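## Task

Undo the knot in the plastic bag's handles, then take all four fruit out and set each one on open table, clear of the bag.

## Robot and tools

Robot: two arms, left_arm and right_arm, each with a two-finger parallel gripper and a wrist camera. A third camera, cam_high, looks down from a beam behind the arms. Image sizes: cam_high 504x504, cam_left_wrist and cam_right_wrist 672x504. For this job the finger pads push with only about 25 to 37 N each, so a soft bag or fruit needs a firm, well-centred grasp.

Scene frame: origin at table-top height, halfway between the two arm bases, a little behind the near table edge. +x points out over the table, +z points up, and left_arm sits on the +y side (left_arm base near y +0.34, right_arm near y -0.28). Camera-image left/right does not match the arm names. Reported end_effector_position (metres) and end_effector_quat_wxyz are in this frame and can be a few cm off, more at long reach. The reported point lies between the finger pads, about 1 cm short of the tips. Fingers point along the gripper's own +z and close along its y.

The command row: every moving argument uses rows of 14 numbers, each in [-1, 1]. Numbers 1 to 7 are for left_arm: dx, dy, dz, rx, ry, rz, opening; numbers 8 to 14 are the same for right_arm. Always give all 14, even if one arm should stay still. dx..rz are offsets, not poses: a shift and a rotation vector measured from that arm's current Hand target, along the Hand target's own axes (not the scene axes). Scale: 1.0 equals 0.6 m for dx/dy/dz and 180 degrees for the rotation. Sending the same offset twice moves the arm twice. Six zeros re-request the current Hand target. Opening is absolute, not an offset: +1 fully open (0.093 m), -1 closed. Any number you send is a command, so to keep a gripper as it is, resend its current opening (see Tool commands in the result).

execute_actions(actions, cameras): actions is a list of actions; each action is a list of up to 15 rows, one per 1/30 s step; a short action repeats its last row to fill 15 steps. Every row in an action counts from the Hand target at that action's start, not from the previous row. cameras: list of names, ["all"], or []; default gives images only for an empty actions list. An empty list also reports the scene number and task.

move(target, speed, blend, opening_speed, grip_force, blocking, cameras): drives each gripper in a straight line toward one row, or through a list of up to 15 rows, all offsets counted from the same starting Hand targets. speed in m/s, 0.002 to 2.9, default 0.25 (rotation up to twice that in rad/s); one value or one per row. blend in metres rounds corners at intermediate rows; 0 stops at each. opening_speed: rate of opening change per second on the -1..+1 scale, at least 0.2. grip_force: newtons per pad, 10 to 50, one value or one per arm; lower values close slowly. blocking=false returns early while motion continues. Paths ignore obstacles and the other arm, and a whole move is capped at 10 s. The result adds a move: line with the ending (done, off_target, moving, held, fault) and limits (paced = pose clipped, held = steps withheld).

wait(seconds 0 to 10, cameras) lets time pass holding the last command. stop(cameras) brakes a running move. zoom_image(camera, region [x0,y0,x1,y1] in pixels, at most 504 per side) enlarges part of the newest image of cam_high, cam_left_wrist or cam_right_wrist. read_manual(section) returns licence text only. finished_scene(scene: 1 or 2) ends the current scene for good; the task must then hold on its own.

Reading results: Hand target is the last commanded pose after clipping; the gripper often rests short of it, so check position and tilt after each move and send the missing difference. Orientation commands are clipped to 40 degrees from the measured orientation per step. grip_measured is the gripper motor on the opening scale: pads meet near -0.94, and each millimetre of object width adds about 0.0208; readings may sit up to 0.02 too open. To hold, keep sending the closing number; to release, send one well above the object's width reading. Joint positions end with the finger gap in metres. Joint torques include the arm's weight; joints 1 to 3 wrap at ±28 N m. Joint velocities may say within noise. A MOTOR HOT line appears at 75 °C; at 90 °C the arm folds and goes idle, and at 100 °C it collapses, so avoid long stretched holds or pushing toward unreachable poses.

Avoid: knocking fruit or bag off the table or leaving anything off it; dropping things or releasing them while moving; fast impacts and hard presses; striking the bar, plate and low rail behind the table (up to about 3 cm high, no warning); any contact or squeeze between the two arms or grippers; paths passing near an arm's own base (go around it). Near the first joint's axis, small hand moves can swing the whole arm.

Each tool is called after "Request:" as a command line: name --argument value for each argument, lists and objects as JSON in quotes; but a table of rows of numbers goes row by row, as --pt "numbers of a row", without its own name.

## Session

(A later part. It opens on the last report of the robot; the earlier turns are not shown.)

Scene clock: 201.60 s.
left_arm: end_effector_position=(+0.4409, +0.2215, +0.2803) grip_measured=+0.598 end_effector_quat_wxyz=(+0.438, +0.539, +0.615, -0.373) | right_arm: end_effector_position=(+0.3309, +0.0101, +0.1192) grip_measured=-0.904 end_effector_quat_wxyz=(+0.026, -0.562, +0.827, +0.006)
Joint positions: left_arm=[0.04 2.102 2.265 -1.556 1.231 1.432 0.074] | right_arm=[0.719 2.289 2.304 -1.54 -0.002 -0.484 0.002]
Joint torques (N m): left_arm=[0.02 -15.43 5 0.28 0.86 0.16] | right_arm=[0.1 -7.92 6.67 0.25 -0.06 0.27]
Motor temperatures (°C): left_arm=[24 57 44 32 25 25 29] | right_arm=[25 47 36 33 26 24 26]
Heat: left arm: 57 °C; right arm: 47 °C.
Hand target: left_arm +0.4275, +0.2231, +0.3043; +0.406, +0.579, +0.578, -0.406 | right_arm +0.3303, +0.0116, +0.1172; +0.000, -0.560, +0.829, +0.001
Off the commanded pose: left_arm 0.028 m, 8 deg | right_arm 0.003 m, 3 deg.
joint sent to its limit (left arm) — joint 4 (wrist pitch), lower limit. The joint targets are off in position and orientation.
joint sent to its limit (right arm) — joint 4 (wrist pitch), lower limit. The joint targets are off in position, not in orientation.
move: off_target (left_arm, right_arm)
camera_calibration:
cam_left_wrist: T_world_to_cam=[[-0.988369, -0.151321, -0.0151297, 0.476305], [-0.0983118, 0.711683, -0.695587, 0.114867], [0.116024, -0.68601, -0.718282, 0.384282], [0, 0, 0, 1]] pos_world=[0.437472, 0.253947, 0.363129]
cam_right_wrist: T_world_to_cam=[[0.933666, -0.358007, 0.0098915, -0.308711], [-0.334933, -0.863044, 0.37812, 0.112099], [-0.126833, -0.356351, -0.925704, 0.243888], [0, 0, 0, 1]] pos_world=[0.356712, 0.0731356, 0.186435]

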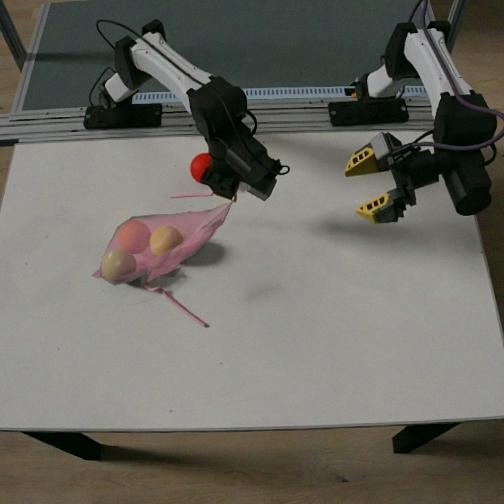

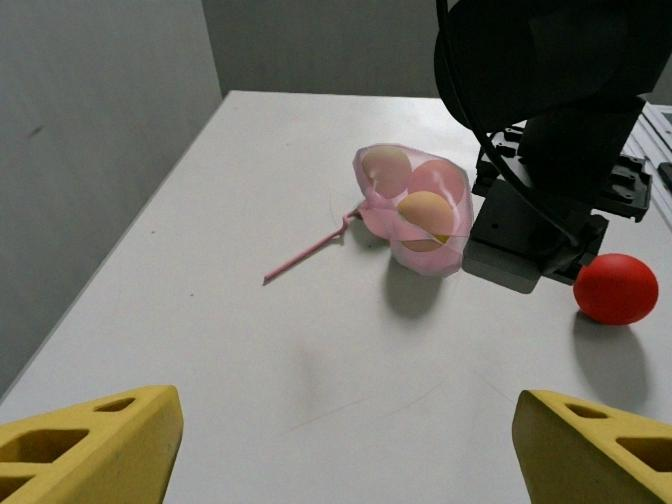

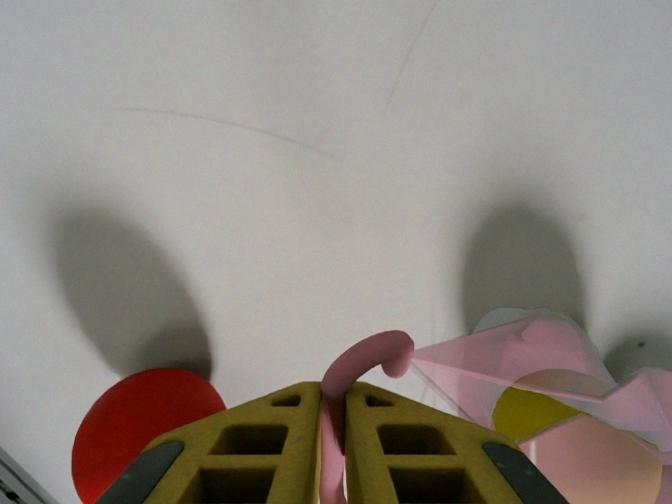

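Request:
move --pt "0.068 0 -0.2 0 0 0 0.6 0 0 0 0 0 0 -1" --pt "0.068 0 -0.2 0 0 0 0.6 -0.25 0.05 0.02 0 0 0 -1" --speed 0.14 --cameras '["all"]'

Request:
zoom_image --camera "cam_high" --region '[90, 150, 270, 330]'

Scene clock: 205.67 s.
left_arm: end_effector_position=(+0.4402, +0.3546, +0.2834) grip_measured=+0.598 end_effector_quat_wxyz=(+0.510, +0.468, +0.665, -0.280) | right_arm: end_effector_position=(+0.3551, +0.1521, +0.1060) grip_measured=-0.904 end_effector_quat_wxyz=(+0.178, -0.552, +0.813, +0.053)
Joint positions: left_arm=[0.368 2.03 2.149 -1.558 1.26 1.574 0.074] | right_arm=[0.882 2.643 2.837 -1.4 -0.002 -0.319 0.002]
Joint torques (N m): left_arm=[-0.36 -14.61 5.19 0.22 0.86 0.15] | right_arm=[0.21 -9.74 6.93 1.54 -0.01 0.25]
Motor temperatures (°C): left_arm=[24 57 44 31 25 25 29] | right_arm=[25 47 37 33 26 24 26]
Heat: left arm: 57 °C; right arm: 47 °C.
Hand target: left_arm +0.4276, +0.3498, +0.3067; +0.407, +0.579, +0.578, -0.406 | right_arm +0.3586, +0.1620, +0.1055; +0.000, -0.560, +0.829, +0.001
Off the commanded pose: left_arm 0.027 m, 25 deg | right_arm 0.010 m, 21 deg.
elbow stopped short (right arm): the move would have taken joint 3 (elbow) straighter than the controller allows.
joint sent to its limit (left arm) — joint 4 (wrist pitch), lower limit. The joint targets are off in position and orientation.
move: off_target (left_arm, right_arm)
camera_calibration:
cam_left_wrist: T_world_to_cam=[[-0.903371, -0.415354, -0.106779, 0.578017], [-0.226786, 0.673992, -0.703067, 0.0942507], [0.36399, -0.610914, -0.703061, 0.337786], [0, 0, 0, 1]] pos_world=[0.420588, 0.382916, 0.365469]
cam_right_wrist: T_world_to_cam=[[0.921818, -0.373355, 0.104197, -0.283708], [-0.38202, -0.920594, 0.0810374, 0.304695], [0.0656676, -0.114507, -0.99125, 0.187194], [0, 0, 0, 1]] pos_world=[0.365634, 0.196012, 0.190426]

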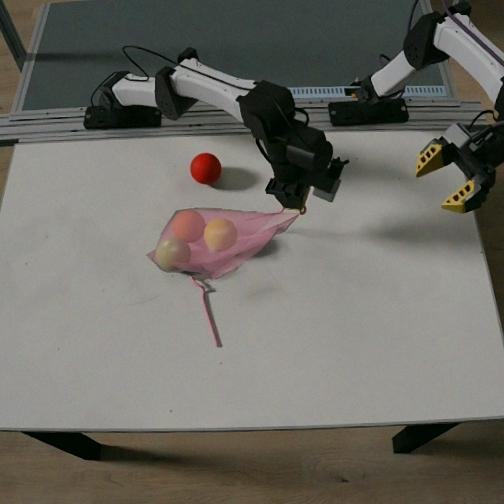

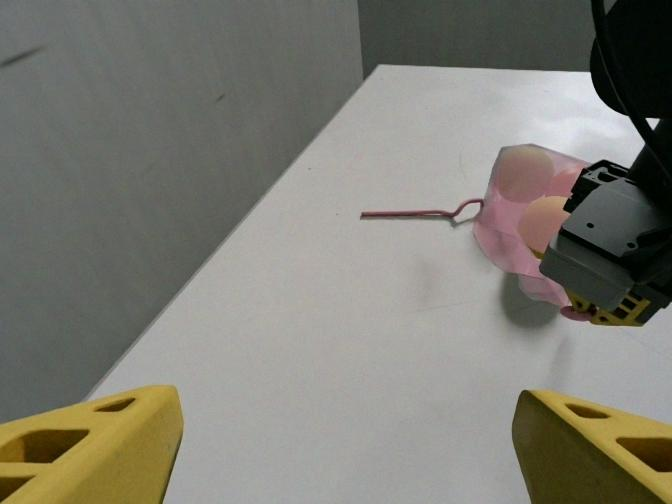

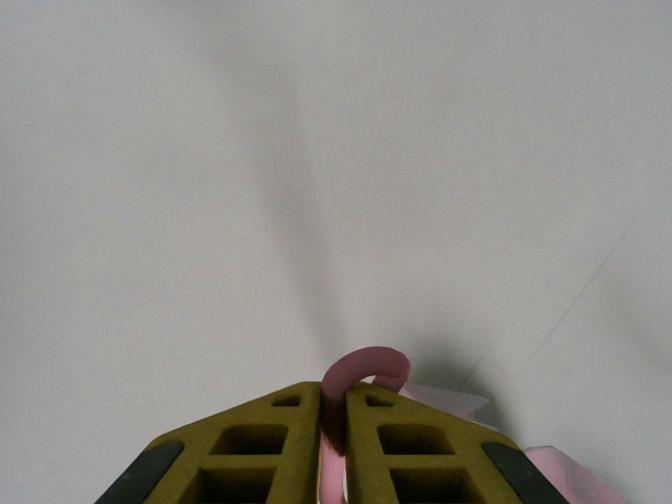

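Scaled by 2.800 from the camera's 504x504 image, which has a finer 720x720 frame.

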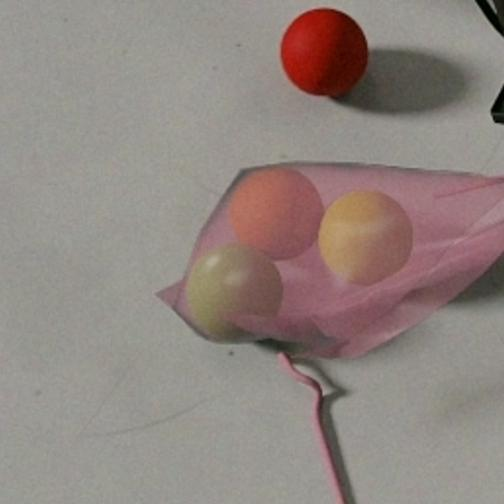

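Request:
move --target '[0,0,0,0,0,0,0.6,0.19,-0.09,-0.16,0,0,0,-1]' --speed 0.14 --cameras '["all"]'

Request:
zoom_image --camera "cam_left_wrist" --region '[372, 100, 672, 400]'

Scene clock: 208.27 s.
left_arm: end_effector_position=(+0.4402, +0.3546, +0.2834) grip_measured=+0.598 end_effector_quat_wxyz=(+0.510, +0.468, +0.665, -0.280) | right_arm: end_effector_position=(+0.3759, +0.0414, +0.1789) grip_measured=-0.904 end_effector_quat_wxyz=(+0.161, -0.544, +0.823, +0.021)
Joint positions: left_arm=[0.368 2.03 2.149 -1.558 1.26 1.574 0.074] | right_arm=[0.709 2.372 2.655 -1.536 -0.002 -0.469 0.002]
Joint torques (N m): left_arm=[-0.32 -14.69 5.19 0.22 0.85 0.13] | right_arm=[0.02 -13.87 3.95 0.87 -0.07 0]
Motor temperatures (°C): left_arm=[24 58 43 31 25 25 29] | right_arm=[25 48 37 33 26 24 26]
Heat: left arm: 58 °C; right arm: 48 °C.
Hand target: left_arm +0.4276, +0.3498, +0.3067; +0.407, +0.579, +0.578, -0.406 | right_arm +0.3661, +0.0359, +0.2013; +0.000, -0.560, +0.829, +0.001
Off the commanded pose: left_arm 0.027 m, 25 deg | right_arm 0.025 m, 19 deg.
elbow stopped short (right arm): the move would have taken joint 3 (elbow) straighter than the controller allows.
joint sent to its limit (left arm) — joint 4 (wrist pitch), lower limit. The joint targets are off in position and orientation.
joint sent to its limit (right arm) — joint 4 (wrist pitch), lower limit. The joint targets are off in position and orientation.
move: off_target (left_arm, right_arm)
camera_calibration:
cam_left_wrist: T_world_to_cam=[[-0.903371, -0.415354, -0.106779, 0.578017], [-0.226786, 0.673992, -0.703067, 0.0942507], [0.36399, -0.610914, -0.703061, 0.337786], [0, 0, 0, 1]] pos_world=[0.420588, 0.382916, 0.365469]
cam_right_wrist: T_world_to_cam=[[0.909025, -0.395143, 0.132421, -0.351163], [-0.41197, -0.899989, 0.142477, 0.204276], [0.0628784, -0.184069, -0.9809, 0.247392], [0, 0, 0, 1]] pos_world=[0.387816, 0.0906234, 0.260063]

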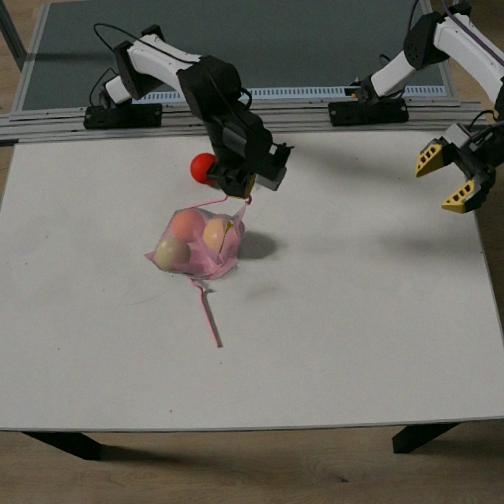

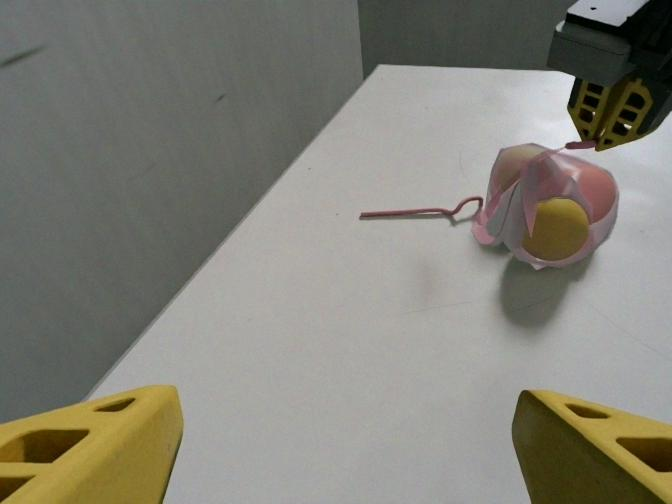

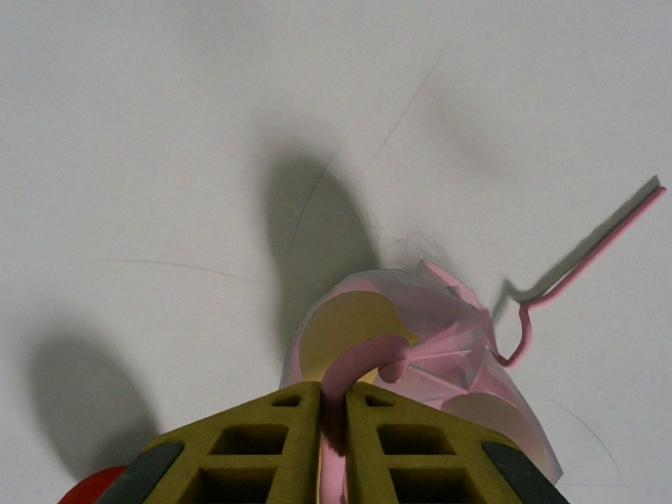

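Scaled by 1.680 from the camera's 672x504 image, which has a finer 960x720 frame.

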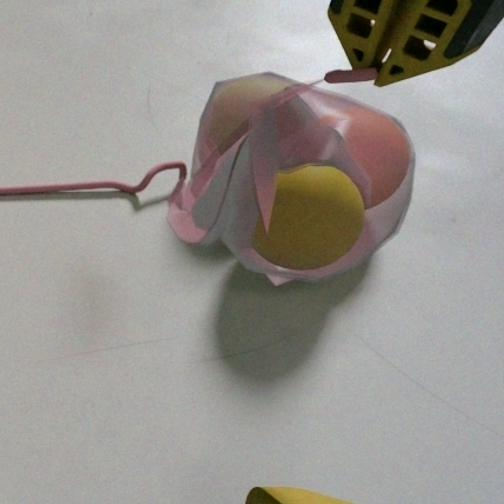

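Request:
move --target '[0.193,-0.083,0.53,0,0,0,1,0.108,-0.044,-0.083,0,0,0,-1]' --speed 0.2 --cameras '["all"]'

Scene clock: 211.47 s.
left_arm: end_effector_position=(+0.3724, +0.0923, +0.0840) grip_measured=+1.000 end_effector_quat_wxyz=(+0.393, +0.575, +0.582, -0.420) | right_arm: end_effector_position=(+0.3769, -0.0268, +0.2329) grip_measured=-0.904 end_effector_quat_wxyz=(+0.190, -0.544, +0.818, +0.003)
Joint positions: left_arm=[-0.3 1.942 1.174 -0.229 1.162 0.955 0.093] | right_arm=[0.595 2.149 2.491 -1.537 -0.002 -0.587 0.002]
Joint torques (N m): left_arm=[-0.61 -10.59 5.35 1.6 0.37 -0.32] | right_arm=[-0.23 -12.34 4.1 1 -0.04 0.03]
Motor temperatures (°C): left_arm=[24 57 43 31 25 25 29] | right_arm=[25 49 36 33 26 24 26]
Heat: left arm: 57 °C; right arm: 49 °C.
Hand target: left_arm +0.3778, +0.0901, +0.0897; +0.407, +0.579, +0.578, -0.406 | right_arm +0.3664, -0.0342, +0.2509; +0.000, -0.560, +0.829, +0.001
Off the commanded pose: left_arm 0.008 m, 2 deg | right_arm 0.022 m, 22 deg.
joint sent to its limit (right arm) — joint 4 (wrist pitch), lower limit. The joint targets are off in position and orientation.
move: off_target (right_arm)
camera_calibration:
cam_left_wrist: T_world_to_cam=[[-0.999407, 0.00298187, 0.0342949, 0.371717], [-0.0217072, 0.718619, -0.695065, 0.0343968], [-0.0267176, -0.695398, -0.718128, 0.216624], [0, 0, 0, 1]] pos_world=[0.378031, 0.124813, 0.166724]
cam_right_wrist: T_world_to_cam=[[0.896413, -0.398057, 0.194921, -0.396073], [-0.423383, -0.899136, 0.110912, 0.147306], [0.131111, -0.181949, -0.974528, 0.260662], [0, 0, 0, 1]] pos_world=[0.383236, 0.0222157, 0.314887]

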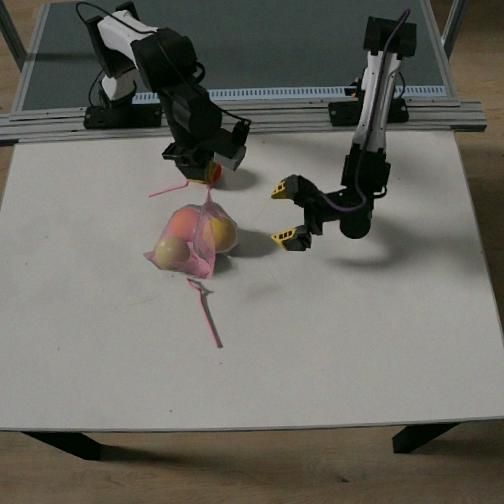

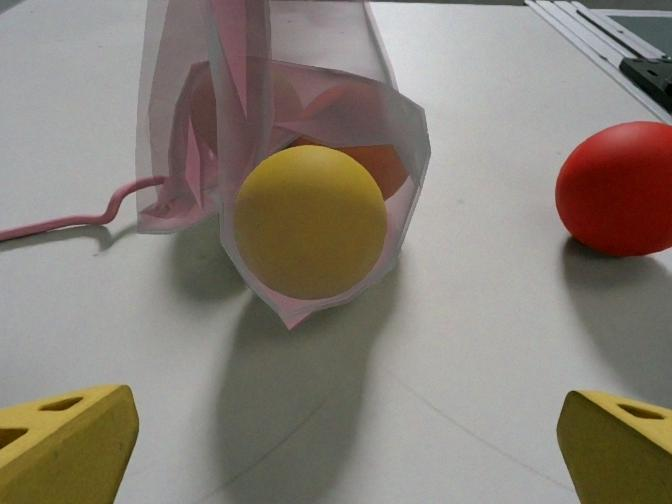

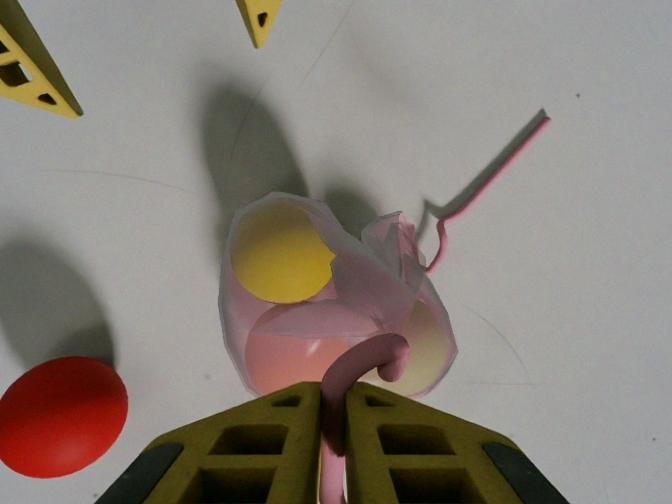

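Request:
move --pt "0.008 0.022 0.08 0 0 0 1 0 0 0 0 0 0 -1" --pt "0.008 0.022 0.194 0 0 0 1 0 0 0 0 0 0 -1" --pt "0.008 0.022 0.194 0 0 0 0.15 0 0 0 0 0 0 -1" --speed 0.12 --opening_speed 0.6 --cameras '["all"]'

Scene clock: 216.67 s.
left_arm: end_effector_position=(+0.3791, -0.0078, +0.0306) grip_measured=+0.152 end_effector_quat_wxyz=(+0.379, +0.576, +0.593, -0.417) | right_arm: end_effector_position=(+0.3769, -0.0268, +0.2329) grip_measured=-0.904 end_effector_quat_wxyz=(+0.190, -0.544, +0.818, +0.003)
Joint positions: left_arm=[-0.534 2.169 1.24 0.21 0.988 0.607 0.053] | right_arm=[0.595 2.149 2.491 -1.537 -0.002 -0.587 0.002]
Joint torques (N m): left_arm=[-0.91 -11.23 7.92 2.09 0.29 -0.32] | right_arm=[-0.27 -12.44 4.04 0.96 -0.07 0.04]
Motor temperatures (°C): left_arm=[24 56 44 33 25 25 29] | right_arm=[25 50 36 33 26 24 26]
Heat: left arm: 56 °C; right arm: 50 °C.
Hand target: left_arm +0.3910, -0.0178, +0.0457; +0.406, +0.579, +0.578, -0.406 | right_arm +0.3664, -0.0342, +0.2509; +0.000, -0.560, +0.829, +0.001
Off the commanded pose: left_arm 0.022 m, 4 deg | right_arm 0.022 m, 22 deg.
joint sent to its limit (right arm) — joint 4 (wrist pitch), lower limit. The joint targets are off in position and orientation.
move: off_target (left_arm, right_arm); target 3's new opening was sent with left_arm's hand 0.022 m and 4 deg from that target
camera_calibration:
cam_left_wrist: T_world_to_cam=[[-0.998482, -0.00144656, 0.0550633, 0.379631], [-0.038113, 0.739861, -0.671679, 0.0750148], [-0.0397676, -0.672758, -0.738793, 0.114545], [0, 0, 0, 1]] pos_world=[0.386469, 0.0221096, 0.114107]
cam_right_wrist: T_world_to_cam=[[0.896413, -0.398057, 0.194921, -0.396073], [-0.423383, -0.899136, 0.110912, 0.147306], [0.131111, -0.181949, -0.974528, 0.260662], [0, 0, 0, 1]] pos_world=[0.383236, 0.0222157, 0.314887]

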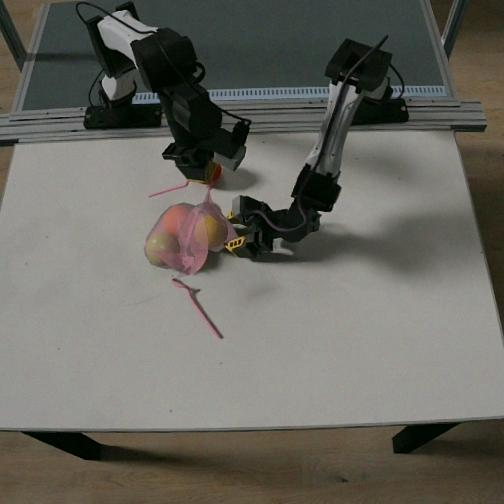

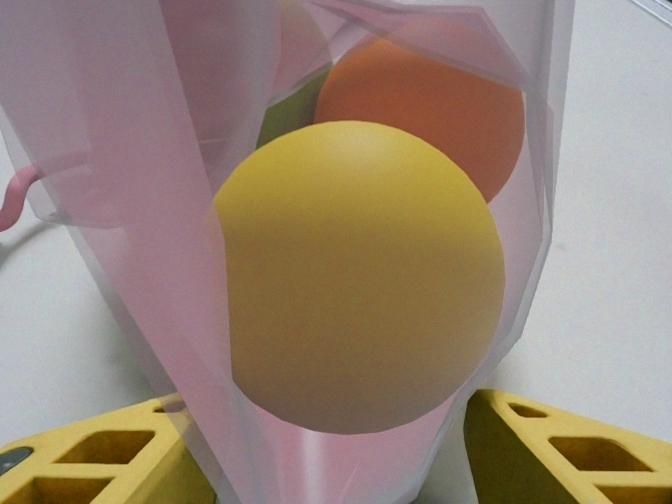

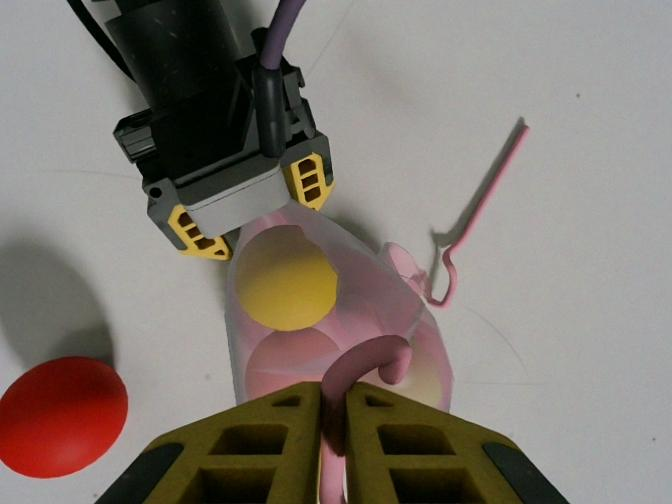

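Request:
move --pt "0 0 0 0 0 0 1 0 0 0 0 0 0 -1" --pt "-0.026 -0.003 0.058 0 0 0 1 0 0 0 0 0 0 -1" --pt "-0.026 -0.003 0.058 0 0 0 0.15 0 0 0 0 0 0 -1" --speed 0.1 --opening_speed 0.6 --cameras '["all"]'

Scene clock: 222.13 s.
left_arm: end_effector_position=(+0.3780, -0.0455, +0.0325) grip_measured=+0.453 end_effector_quat_wxyz=(+0.377, +0.578, +0.593, -0.415) | right_arm: end_effector_position=(+0.3769, -0.0268, +0.2329) grip_measured=-0.904 end_effector_quat_wxyz=(+0.190, -0.544, +0.818, +0.003)
Joint positions: left_arm=[-0.612 2.216 1.32 0.237 0.926 0.532 0.067] | right_arm=[0.595 2.149 2.491 -1.537 -0.002 -0.587 0.002]
Joint torques (N m): left_arm=[-0.77 -11.74 8.02 2.19 0.25 -0.35] | right_arm=[-0.28 -12.23 4.05 0.95 -0.08 0.06]
Motor temperatures (°C): left_arm=[24 55 44 35 25 25 29] | right_arm=[25 51 36 33 26 24 26]
Heat: left arm: 55 °C; right arm: 51 °C.
Hand target: left_arm +0.3892, -0.0558, +0.0485; +0.406, +0.579, +0.578, -0.406 | right_arm +0.3664, -0.0342, +0.2509; +0.000, -0.560, +0.829, +0.001
Off the commanded pose: left_arm 0.022 m, 4 deg | right_arm 0.022 m, 22 deg.
joint sent to its limit (right arm) — joint 4 (wrist pitch), lower limit. The joint targets are off in position and orientation.
move: off_target (left_arm, right_arm); target 3's new opening was sent with left_arm's hand 0.022 m and 4 deg from that target
camera_calibration:
cam_left_wrist: T_world_to_cam=[[-0.998622, 0.00101435, 0.052472, 0.378563], [-0.0343108, 0.743938, -0.667368, 0.102723], [-0.0397128, -0.668248, -0.742877, 0.0908818], [0, 0, 0, 1]] pos_world=[0.385175, -0.016072, 0.116204]
cam_right_wrist: T_world_to_cam=[[0.896413, -0.398057, 0.194921, -0.396073], [-0.423383, -0.899136, 0.110912, 0.147306], [0.131111, -0.181949, -0.974528, 0.260662], [0, 0, 0, 1]] pos_world=[0.383236, 0.0222157, 0.314887]

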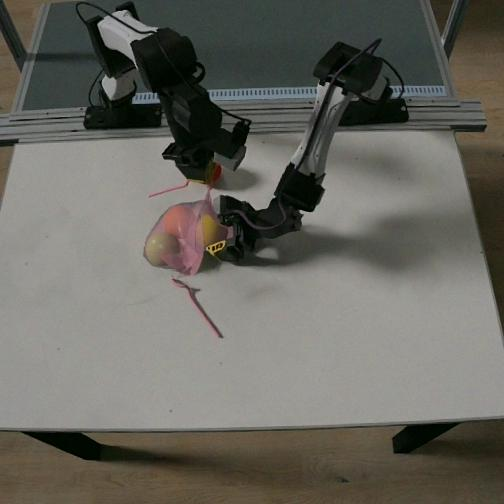

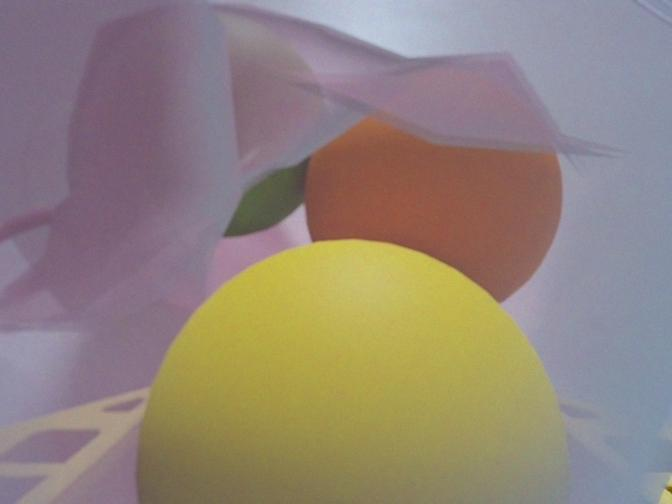

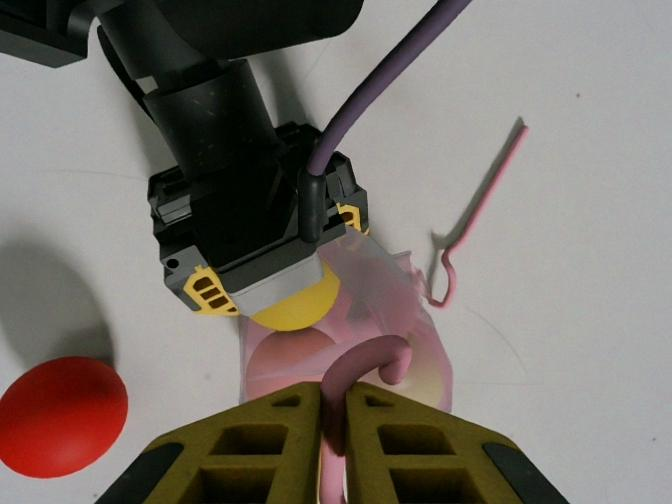

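Request:
move --pt "0.0 0 -0.06 0 0 0 0.15 0 0 0 0 0 0 -1" --pt "0.05 0 -0.283 0 0 0 0.15 0 0 0 0 0 0 -1" --speed 0.1 --blend 0.02 --cameras '["all"]'

Scene clock: 225.10 s.
left_arm: end_effector_position=(+0.3849, +0.1082, +0.0619) grip_measured=+0.453 end_effector_quat_wxyz=(+0.396, +0.576, +0.584, -0.412) | right_arm: end_effector_position=(+0.3742, -0.0238, +0.2311) grip_measured=-0.904 end_effector_quat_wxyz=(+0.187, -0.547, +0.816, +0.005)
Joint positions: left_arm=[-0.254 2.016 1.202 -0.256 1.171 1.046 0.067] | right_arm=[0.603 2.149 2.485 -1.537 -0.004 -0.588 0.002]
Joint torques (N m): left_arm=[0.75 -12.59 7.2 0.63 0.63 0.16] | right_arm=[-0.47 -12.25 4.33 0.91 -0.07 0.03]
Motor temperatures (°C): left_arm=[24 55 44 35 25 25 29] | right_arm=[25 51 36 33 26 24 26]
Heat: left arm: 55 °C; right arm: 51 °C.
Hand target: left_arm +0.3893, +0.1141, +0.0780; +0.407, +0.579, +0.578, -0.406 | right_arm +0.3664, -0.0341, +0.2509; +0.000, -0.560, +0.829, +0.001
Off the commanded pose: left_arm 0.018 m, 2 deg | right_arm 0.024 m, 22 deg.
joint sent to its limit (right arm) — joint 4 (wrist pitch), lower limit. The joint targets are off in position and orientation.
move: off_target (left_arm, right_arm); blend cut to 0.0176 m at target 1
camera_calibration:
cam_left_wrist: T_world_to_cam=[[-0.999742, -0.00779433, 0.0213442, 0.387075], [-0.0203573, 0.724541, -0.688931, 0.00629644], [-0.010095, -0.689187, -0.724513, 0.205439], [0, 0, 0, 1]] pos_world=[0.389177, 0.140041, 0.14492]
cam_right_wrist: T_world_to_cam=[[0.901306, -0.389344, 0.189892, -0.392519], [-0.414251, -0.902865, 0.115025, 0.144606], [0.126663, -0.182336, -0.975044, 0.261602], [0, 0, 0, 1]] pos_world=[0.380548, 0.025434, 0.312977]

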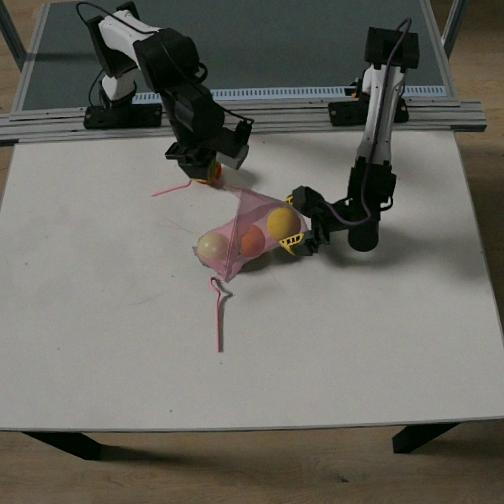

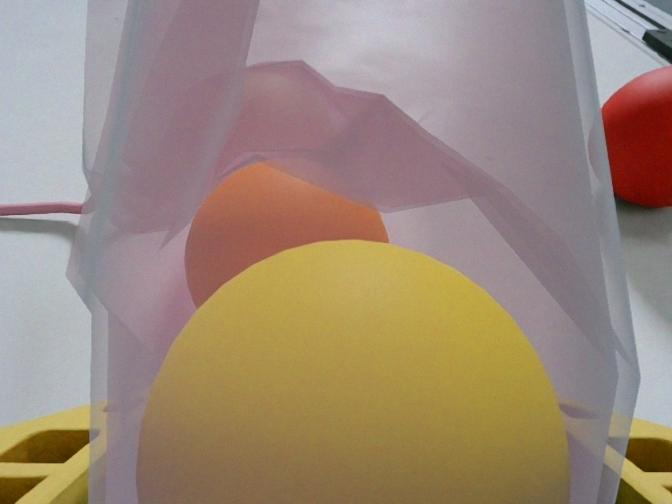

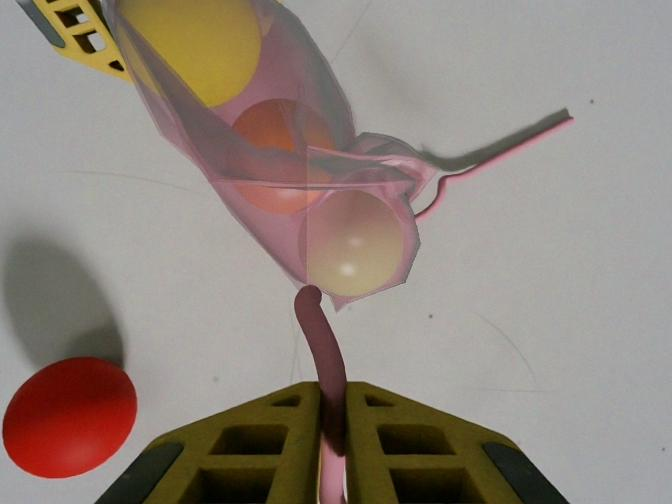

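Request:
move --pt "0.042 0 0.012 0 0 0 0.15 0 0 0 0 0 0 -1" --pt "0.042 0 0.012 0 0 0 1 0 0 0 0 0 0 -1" --speed 0.1 --opening_speed 0.5 --cameras '["all"]'

Request:
zoom_image --camera "cam_high" --region '[170, 160, 350, 340]'

Scene clock: 228.53 s.
left_arm: end_effector_position=(+0.3858, +0.1160, +0.0497) grip_measured=+1.000 end_effector_quat_wxyz=(+0.394, +0.570, +0.588, -0.417) | right_arm: end_effector_position=(+0.3754, -0.0256, +0.2311) grip_measured=-0.904 end_effector_quat_wxyz=(+0.187, -0.545, +0.817, +0.008)
Joint positions: left_arm=[-0.233 2.048 1.196 -0.255 1.186 1.069 0.093] | right_arm=[0.595 2.149 2.485 -1.537 -0.012 -0.588 0.002]
Joint torques (N m): left_arm=[-0.01 -10.09 4.86 1.23 0.55 0.15] | right_arm=[-0.39 -12.3 4.33 0.95 -0.01 0.05]
Heat: left arm: 54 °C; right arm: 52 °C.
Hand target: left_arm +0.3893, +0.1159, +0.0518; +0.406, +0.579, +0.578, -0.406 | right_arm +0.3664, -0.0342, +0.2509; +0.000, -0.560, +0.829, +0.001
Off the commanded pose: left_arm 0.004 m, 2 deg | right_arm 0.023 m, 22 deg.
joint sent to its limit (right arm) — joint 4 (wrist pitch), lower limit. The joint targets are off in position and orientation.
move: off_target (right_arm); target 2's new opening was sent with left_arm's hand 0.011 m and 2 deg from that target
camera_calibration:
cam_left_wrist: T_world_to_cam=[[-0.99912, -0.0147546, 0.0392498, 0.387969], [-0.0378424, 0.720462, -0.692461, -0.000287122], [-0.018061, -0.693337, -0.720387, 0.205373], [0, 0, 0, 1]] pos_world=[0.391326, 0.148324, 0.132522]
cam_right_wrist: T_world_to_cam=[[0.900233, -0.394764, 0.183691, -0.392643], [-0.418034, -0.901616, 0.111072, 0.145805], [0.121772, -0.17678, -0.976689, 0.263376], [0, 0, 0, 1]] pos_world=[0.38235, 0.0230183, 0.313166]

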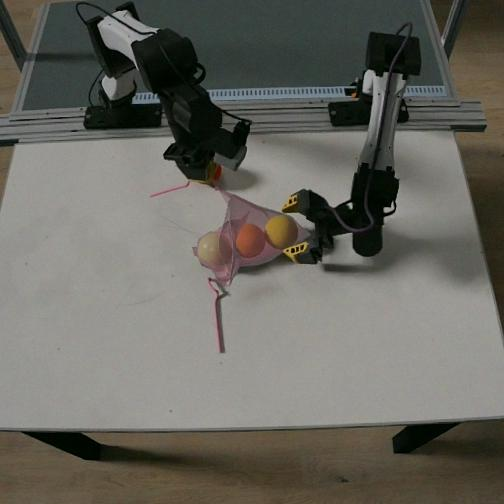

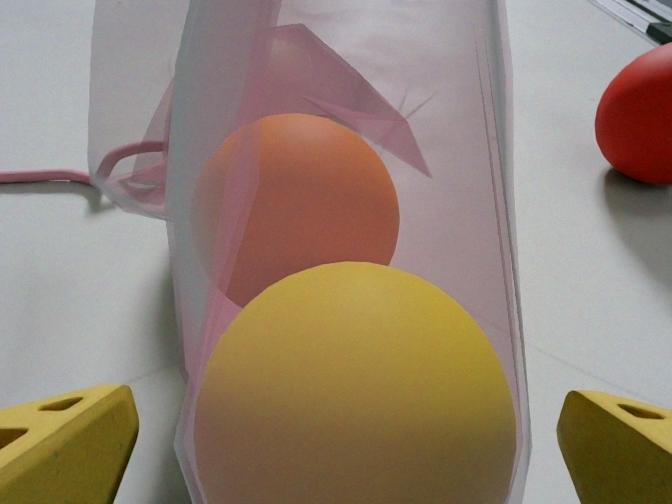

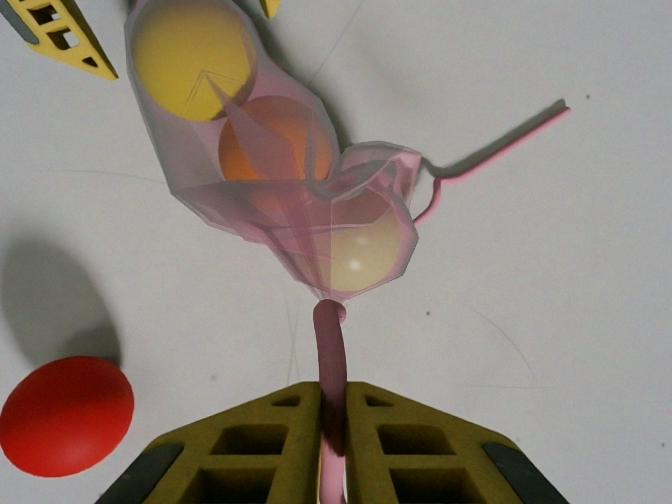

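Scaled by 2.800 from the camera's 504x504 image, which has a finer 720x720 frame.

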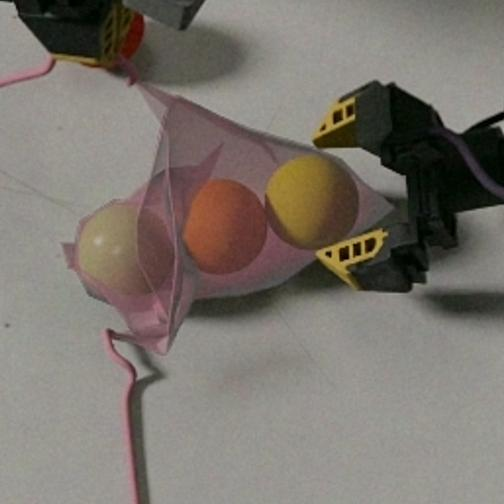

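Request:
move --pt "-0.111 0 -0.182 0 0 0 1 0 0 0 0 0 0 -1" --pt "-0.16 -0.007 -0.049 -0.302 0.302 -0.431 1 0.046 -0.018 0 0 0 0 -1" --speed 0.15 --cameras '["all"]'

Request:
zoom_image --camera "cam_high" --region '[170, 160, 350, 340]'

Scene clock: 238.13 s.
left_arm: end_effector_position=(+0.3881, +0.1112, +0.1430) grip_measured=+1.000 end_effector_quat_wxyz=(+0.033, +0.006, +0.999, -0.030) | right_arm: end_effector_position=(+0.3745, -0.0518, +0.2319) grip_measured=-0.904 end_effector_quat_wxyz=(+0.176, -0.549, +0.817, -0.001)
Joint positions: left_arm=[-0.606 2.188 2.293 -1.555 0.003 -0.54 0.093] | right_arm=[0.548 2.093 2.405 -1.537 -0.012 -0.642 0.002]
Joint torques (N m): left_arm=[-1.09 -11.47 7.88 0.3 -0.03 -0.33] | right_arm=[-0.42 -12.04 4.11 0.91 0.03 -0.01]
Heat: left arm: 53 °C; right arm: 53 °C.
Hand target: left_arm +0.3850, +0.1110, +0.1521; +0.001, +0.000, +1.000, -0.001 | right_arm +0.3661, -0.0638, +0.2509; +0.000, -0.560, +0.829, +0.001
Off the commanded pose: left_arm 0.010 m, 5 deg | right_arm 0.024 m, 20 deg.
joint sent to its limit (left arm) — joint 4 (wrist pitch), lower limit. The joint targets are off in position and orientation.
joint sent to its limit (right arm) — joint 4 (wrist pitch), lower limit. The joint targets are off in position and orientation.
move: off_target (left_arm, right_arm)
camera_calibration:
cam_left_wrist: T_world_to_cam=[[-0.0109389, -0.998781, 0.0481275, 0.111172], [-0.924869, 0.0284028, 0.379224, 0.335815], [-0.380129, -0.0403633, -0.924052, 0.366241], [0, 0, 0, 1]] pos_world=[0.45102, 0.116281, 0.205727]
cam_right_wrist: T_world_to_cam=[[0.903084, -0.386744, 0.186731, -0.403726], [-0.414099, -0.899417, 0.139897, 0.113726], [0.113845, -0.203664, -0.972399, 0.26027], [0, 0, 0, 1]] pos_world=[0.382062, -0.000843545, 0.312564]

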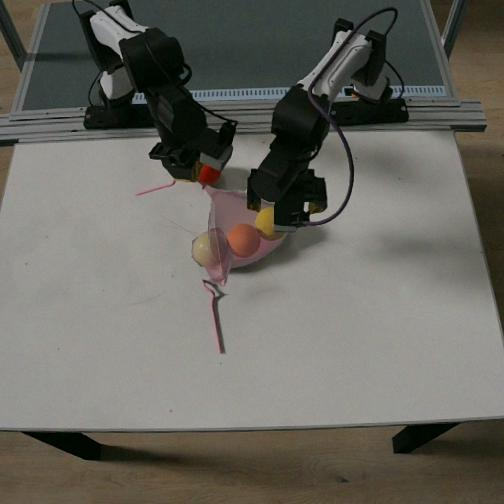

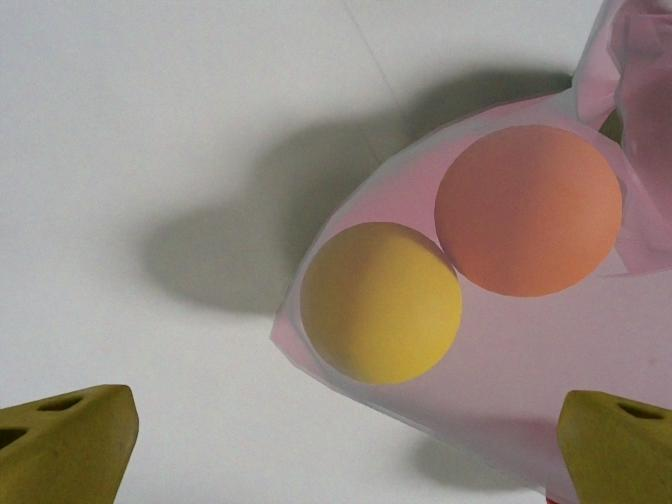

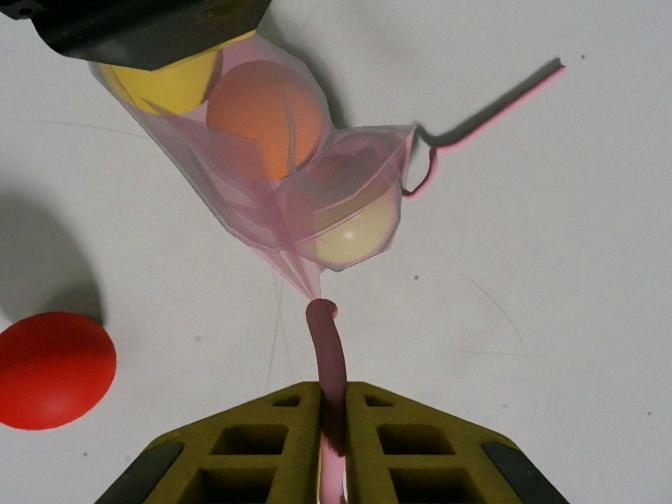

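Scaled by 2.800 from the camera's 504x504 image, which has a finer 720x720 frame.

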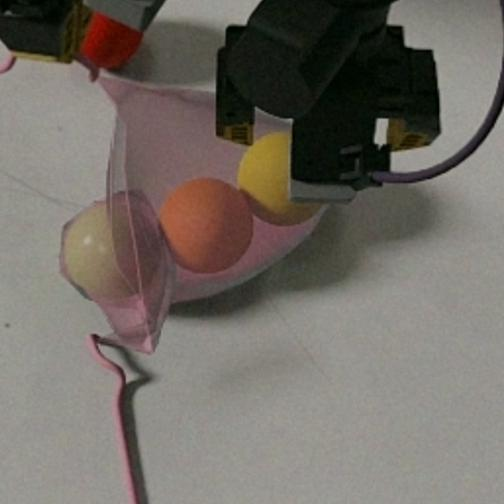

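Request:
move --pt "0.052 -0.037 0 0 0 0.333 1 0 0 0 0 0 0 -1" --pt "0.052 -0.037 0.168 0 0 0.333 1 0 0 0 0 0 0 -1" --pt "0.052 -0.037 0.168 0 0 0.333 0.15 0 0 0 0 0 0 -1" --pt "0.052 -0.037 -0.05 0 0 0.333 0.15 0 0 0 0 0 0 -1" --speed 0.15 --opening_speed 0.6 --cameras '["all"]'

Scene clock: 242.43 s.
left_arm: end_effector_position=(+0.3639, +0.0862, +0.1343) grip_measured=+1.000 end_effector_quat_wxyz=(+0.025, +0.458, +0.888, -0.014) | right_arm: end_effector_position=(+0.3745, -0.0518, +0.2319) grip_measured=-0.904 end_effector_quat_wxyz=(+0.176, -0.549, +0.817, -0.001)
Joint positions: left_arm=[-0.684 2.188 2.257 -1.556 0.003 0.324 0.093] | right_arm=[0.548 2.093 2.405 -1.537 -0.012 -0.642 0.002]
Joint torques (N m): left_arm=[-0.31 -11.86 5.5 0.56 0.13 -0.12] | right_arm=[-0.55 -12.21 4 0.88 0.06 0]
Heat: left arm: 53 °C; right arm: 54 °C.
Hand target: left_arm +0.3634, +0.0846, +0.1387; +0.031, +0.459, +0.888, -0.015 (not the last commanded pose) | right_arm +0.3661, -0.0638, +0.2509; +0.000, -0.560, +0.829, +0.001
Tool commands: left_gripper/opening=+1.0 right_gripper/opening=-1.0
Off the commanded pose: left_arm 0.049 m, 6 deg | right_arm 0.024 m, 20 deg.
joint sent to its limit (right arm) — joint 4 (wrist pitch), lower limit. The joint targets are off in position and orientation.
move: held (left_arm; a check stopped the path), off_target (right_arm); path passed 0 of 4 targets; target 3's new opening was not sent; limits=held
pose unreachable (left arm): on one or more control steps of this call, first in action 0 (counted from 0), this arm could not follow its commanded pose, so it was not sent that pose on those steps. It may still have moved: this result reports where it is.
cause: moving toward the commanded pose would bring a part of the arm too close to another arm (this arm's wrist (the part past joint 4) and the right arm's wrist camera, 6 mm apart when this arm was first held).
camera_calibration:
cam_left_wrist: T_world_to_cam=[[-0.813784, -0.581079, -0.0101948, 0.350315], [-0.538492, 0.747313, 0.389294, 0.113471], [-0.218592, 0.322291, -0.921057, 0.257706], [0, 0, 0, 1]] pos_world=[0.402517, 0.0357058, 0.19676]
cam_right_wrist: T_world_to_cam=[[0.903084, -0.386744, 0.186731, -0.403726], [-0.414099, -0.899417, 0.139897, 0.113726], [0.113845, -0.203664, -0.972399, 0.26027], [0, 0, 0, 1]] pos_world=[0.382062, -0.000843545, 0.312564]

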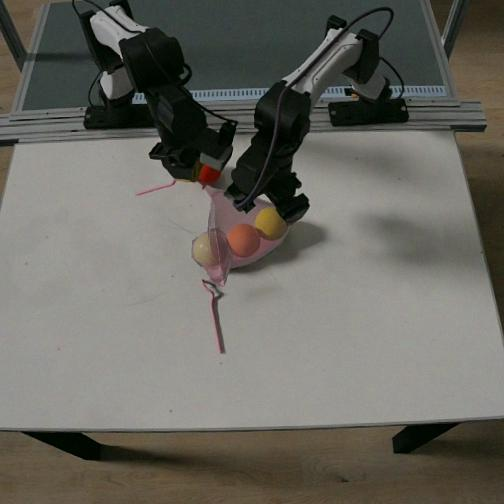

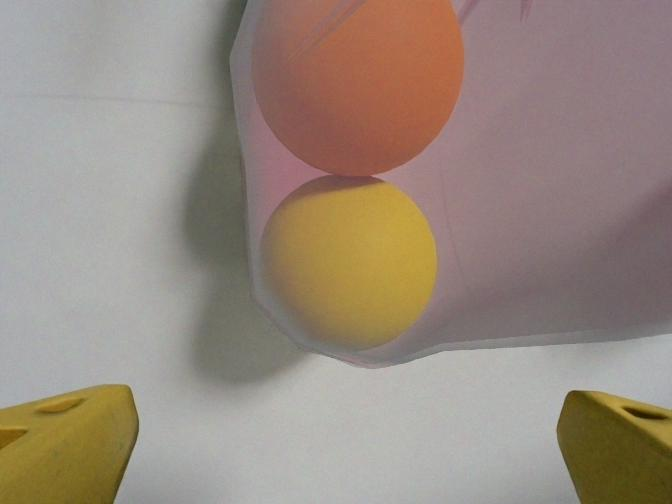

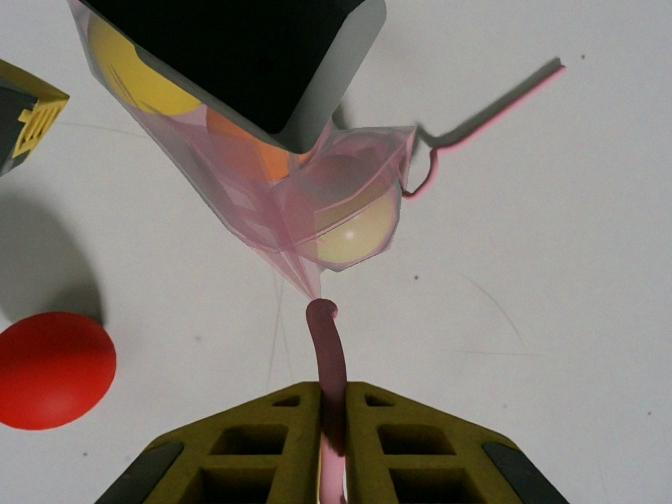

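Request:
move --target '[0,0,0,0,0,0,1,0.124,-0.05,0,0,0,0,-1]' --speed 0.12 --cameras '["all"]'

Scene clock: 245.13 s.
left_arm: end_effector_position=(+0.3639, +0.0862, +0.1343) grip_measured=+1.000 end_effector_quat_wxyz=(+0.025, +0.458, +0.888, -0.014) | right_arm: end_effector_position=(+0.3773, -0.1383, +0.2351) grip_measured=-0.904 end_effector_quat_wxyz=(+0.154, -0.546, +0.823, -0.027)
Joint positions: left_arm=[-0.684 2.188 2.257 -1.556 0.003 0.324 0.093] | right_arm=[0.364 1.961 2.235 -1.538 -0.012 -0.815 0.002]
Joint torques (N m): left_arm=[-0.44 -11.92 5.57 0.59 0.14 -0.13] | right_arm=[-0.18 -10.85 4.07 0.83 0.04 0.02]
Heat: left arm: 53 °C; right arm: 54 °C.
Hand target: left_arm +0.3634, +0.0846, +0.1387; +0.031, +0.459, +0.888, -0.015 | right_arm +0.3662, -0.1440, +0.2507; +0.000, -0.560, +0.829, +0.001
Off the commanded pose: left_arm 0.005 m, 1 deg | right_arm 0.020 m, 18 deg.
joint sent to its limit (right arm) — joint 4 (wrist pitch), lower limit. The joint targets are off in position and orientation.
move: off_target (right_arm)
camera_calibration:
cam_left_wrist: T_world_to_cam=[[-0.813784, -0.581079, -0.0101948, 0.350315], [-0.538492, 0.747313, 0.389294, 0.113471], [-0.218592, 0.322291, -0.921057, 0.257706], [0, 0, 0, 1]] pos_world=[0.402517, 0.0357058, 0.19676]
cam_right_wrist: T_world_to_cam=[[0.897143, -0.391969, 0.203704, -0.442784], [-0.430345, -0.879591, 0.202787, 0.0306144], [0.0996901, -0.269591, -0.957801, 0.23824], [0, 0, 0, 1]] pos_world=[0.386665, -0.0824018, 0.312175]

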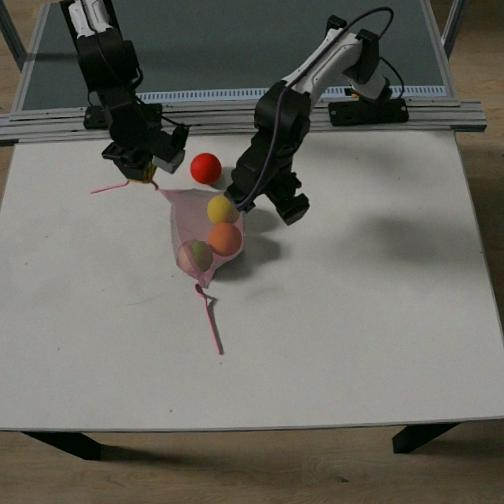

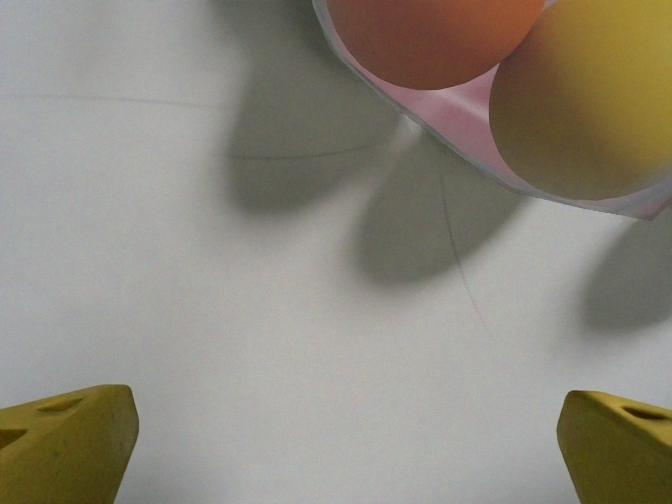

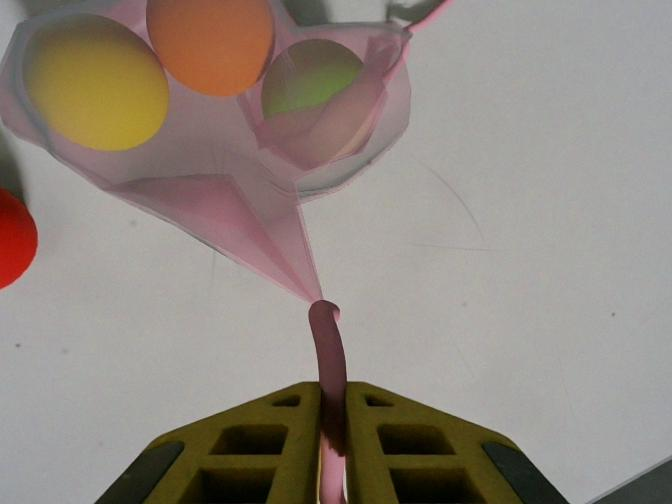

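Request:
zoom_image --camera "cam_high" --region '[140, 140, 280, 300]'

Request:
zoom_image --camera "cam_right_wrist" --region '[0, 0, 460, 320]'

Scaled by 3.150 from the camera's 504x504 image, which has a finer 720x720 frame.

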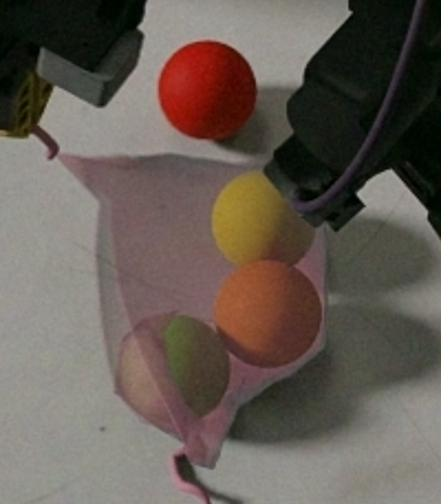

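Scaled by 1.096 from the camera's 672x504 image, which has a finer 960x720 frame.

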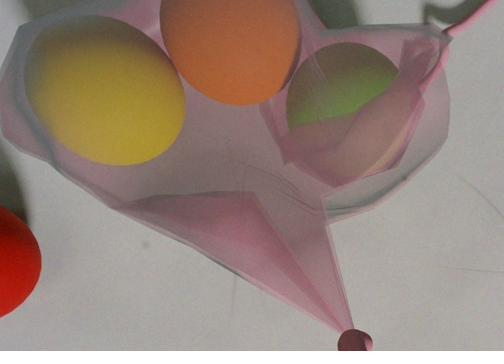

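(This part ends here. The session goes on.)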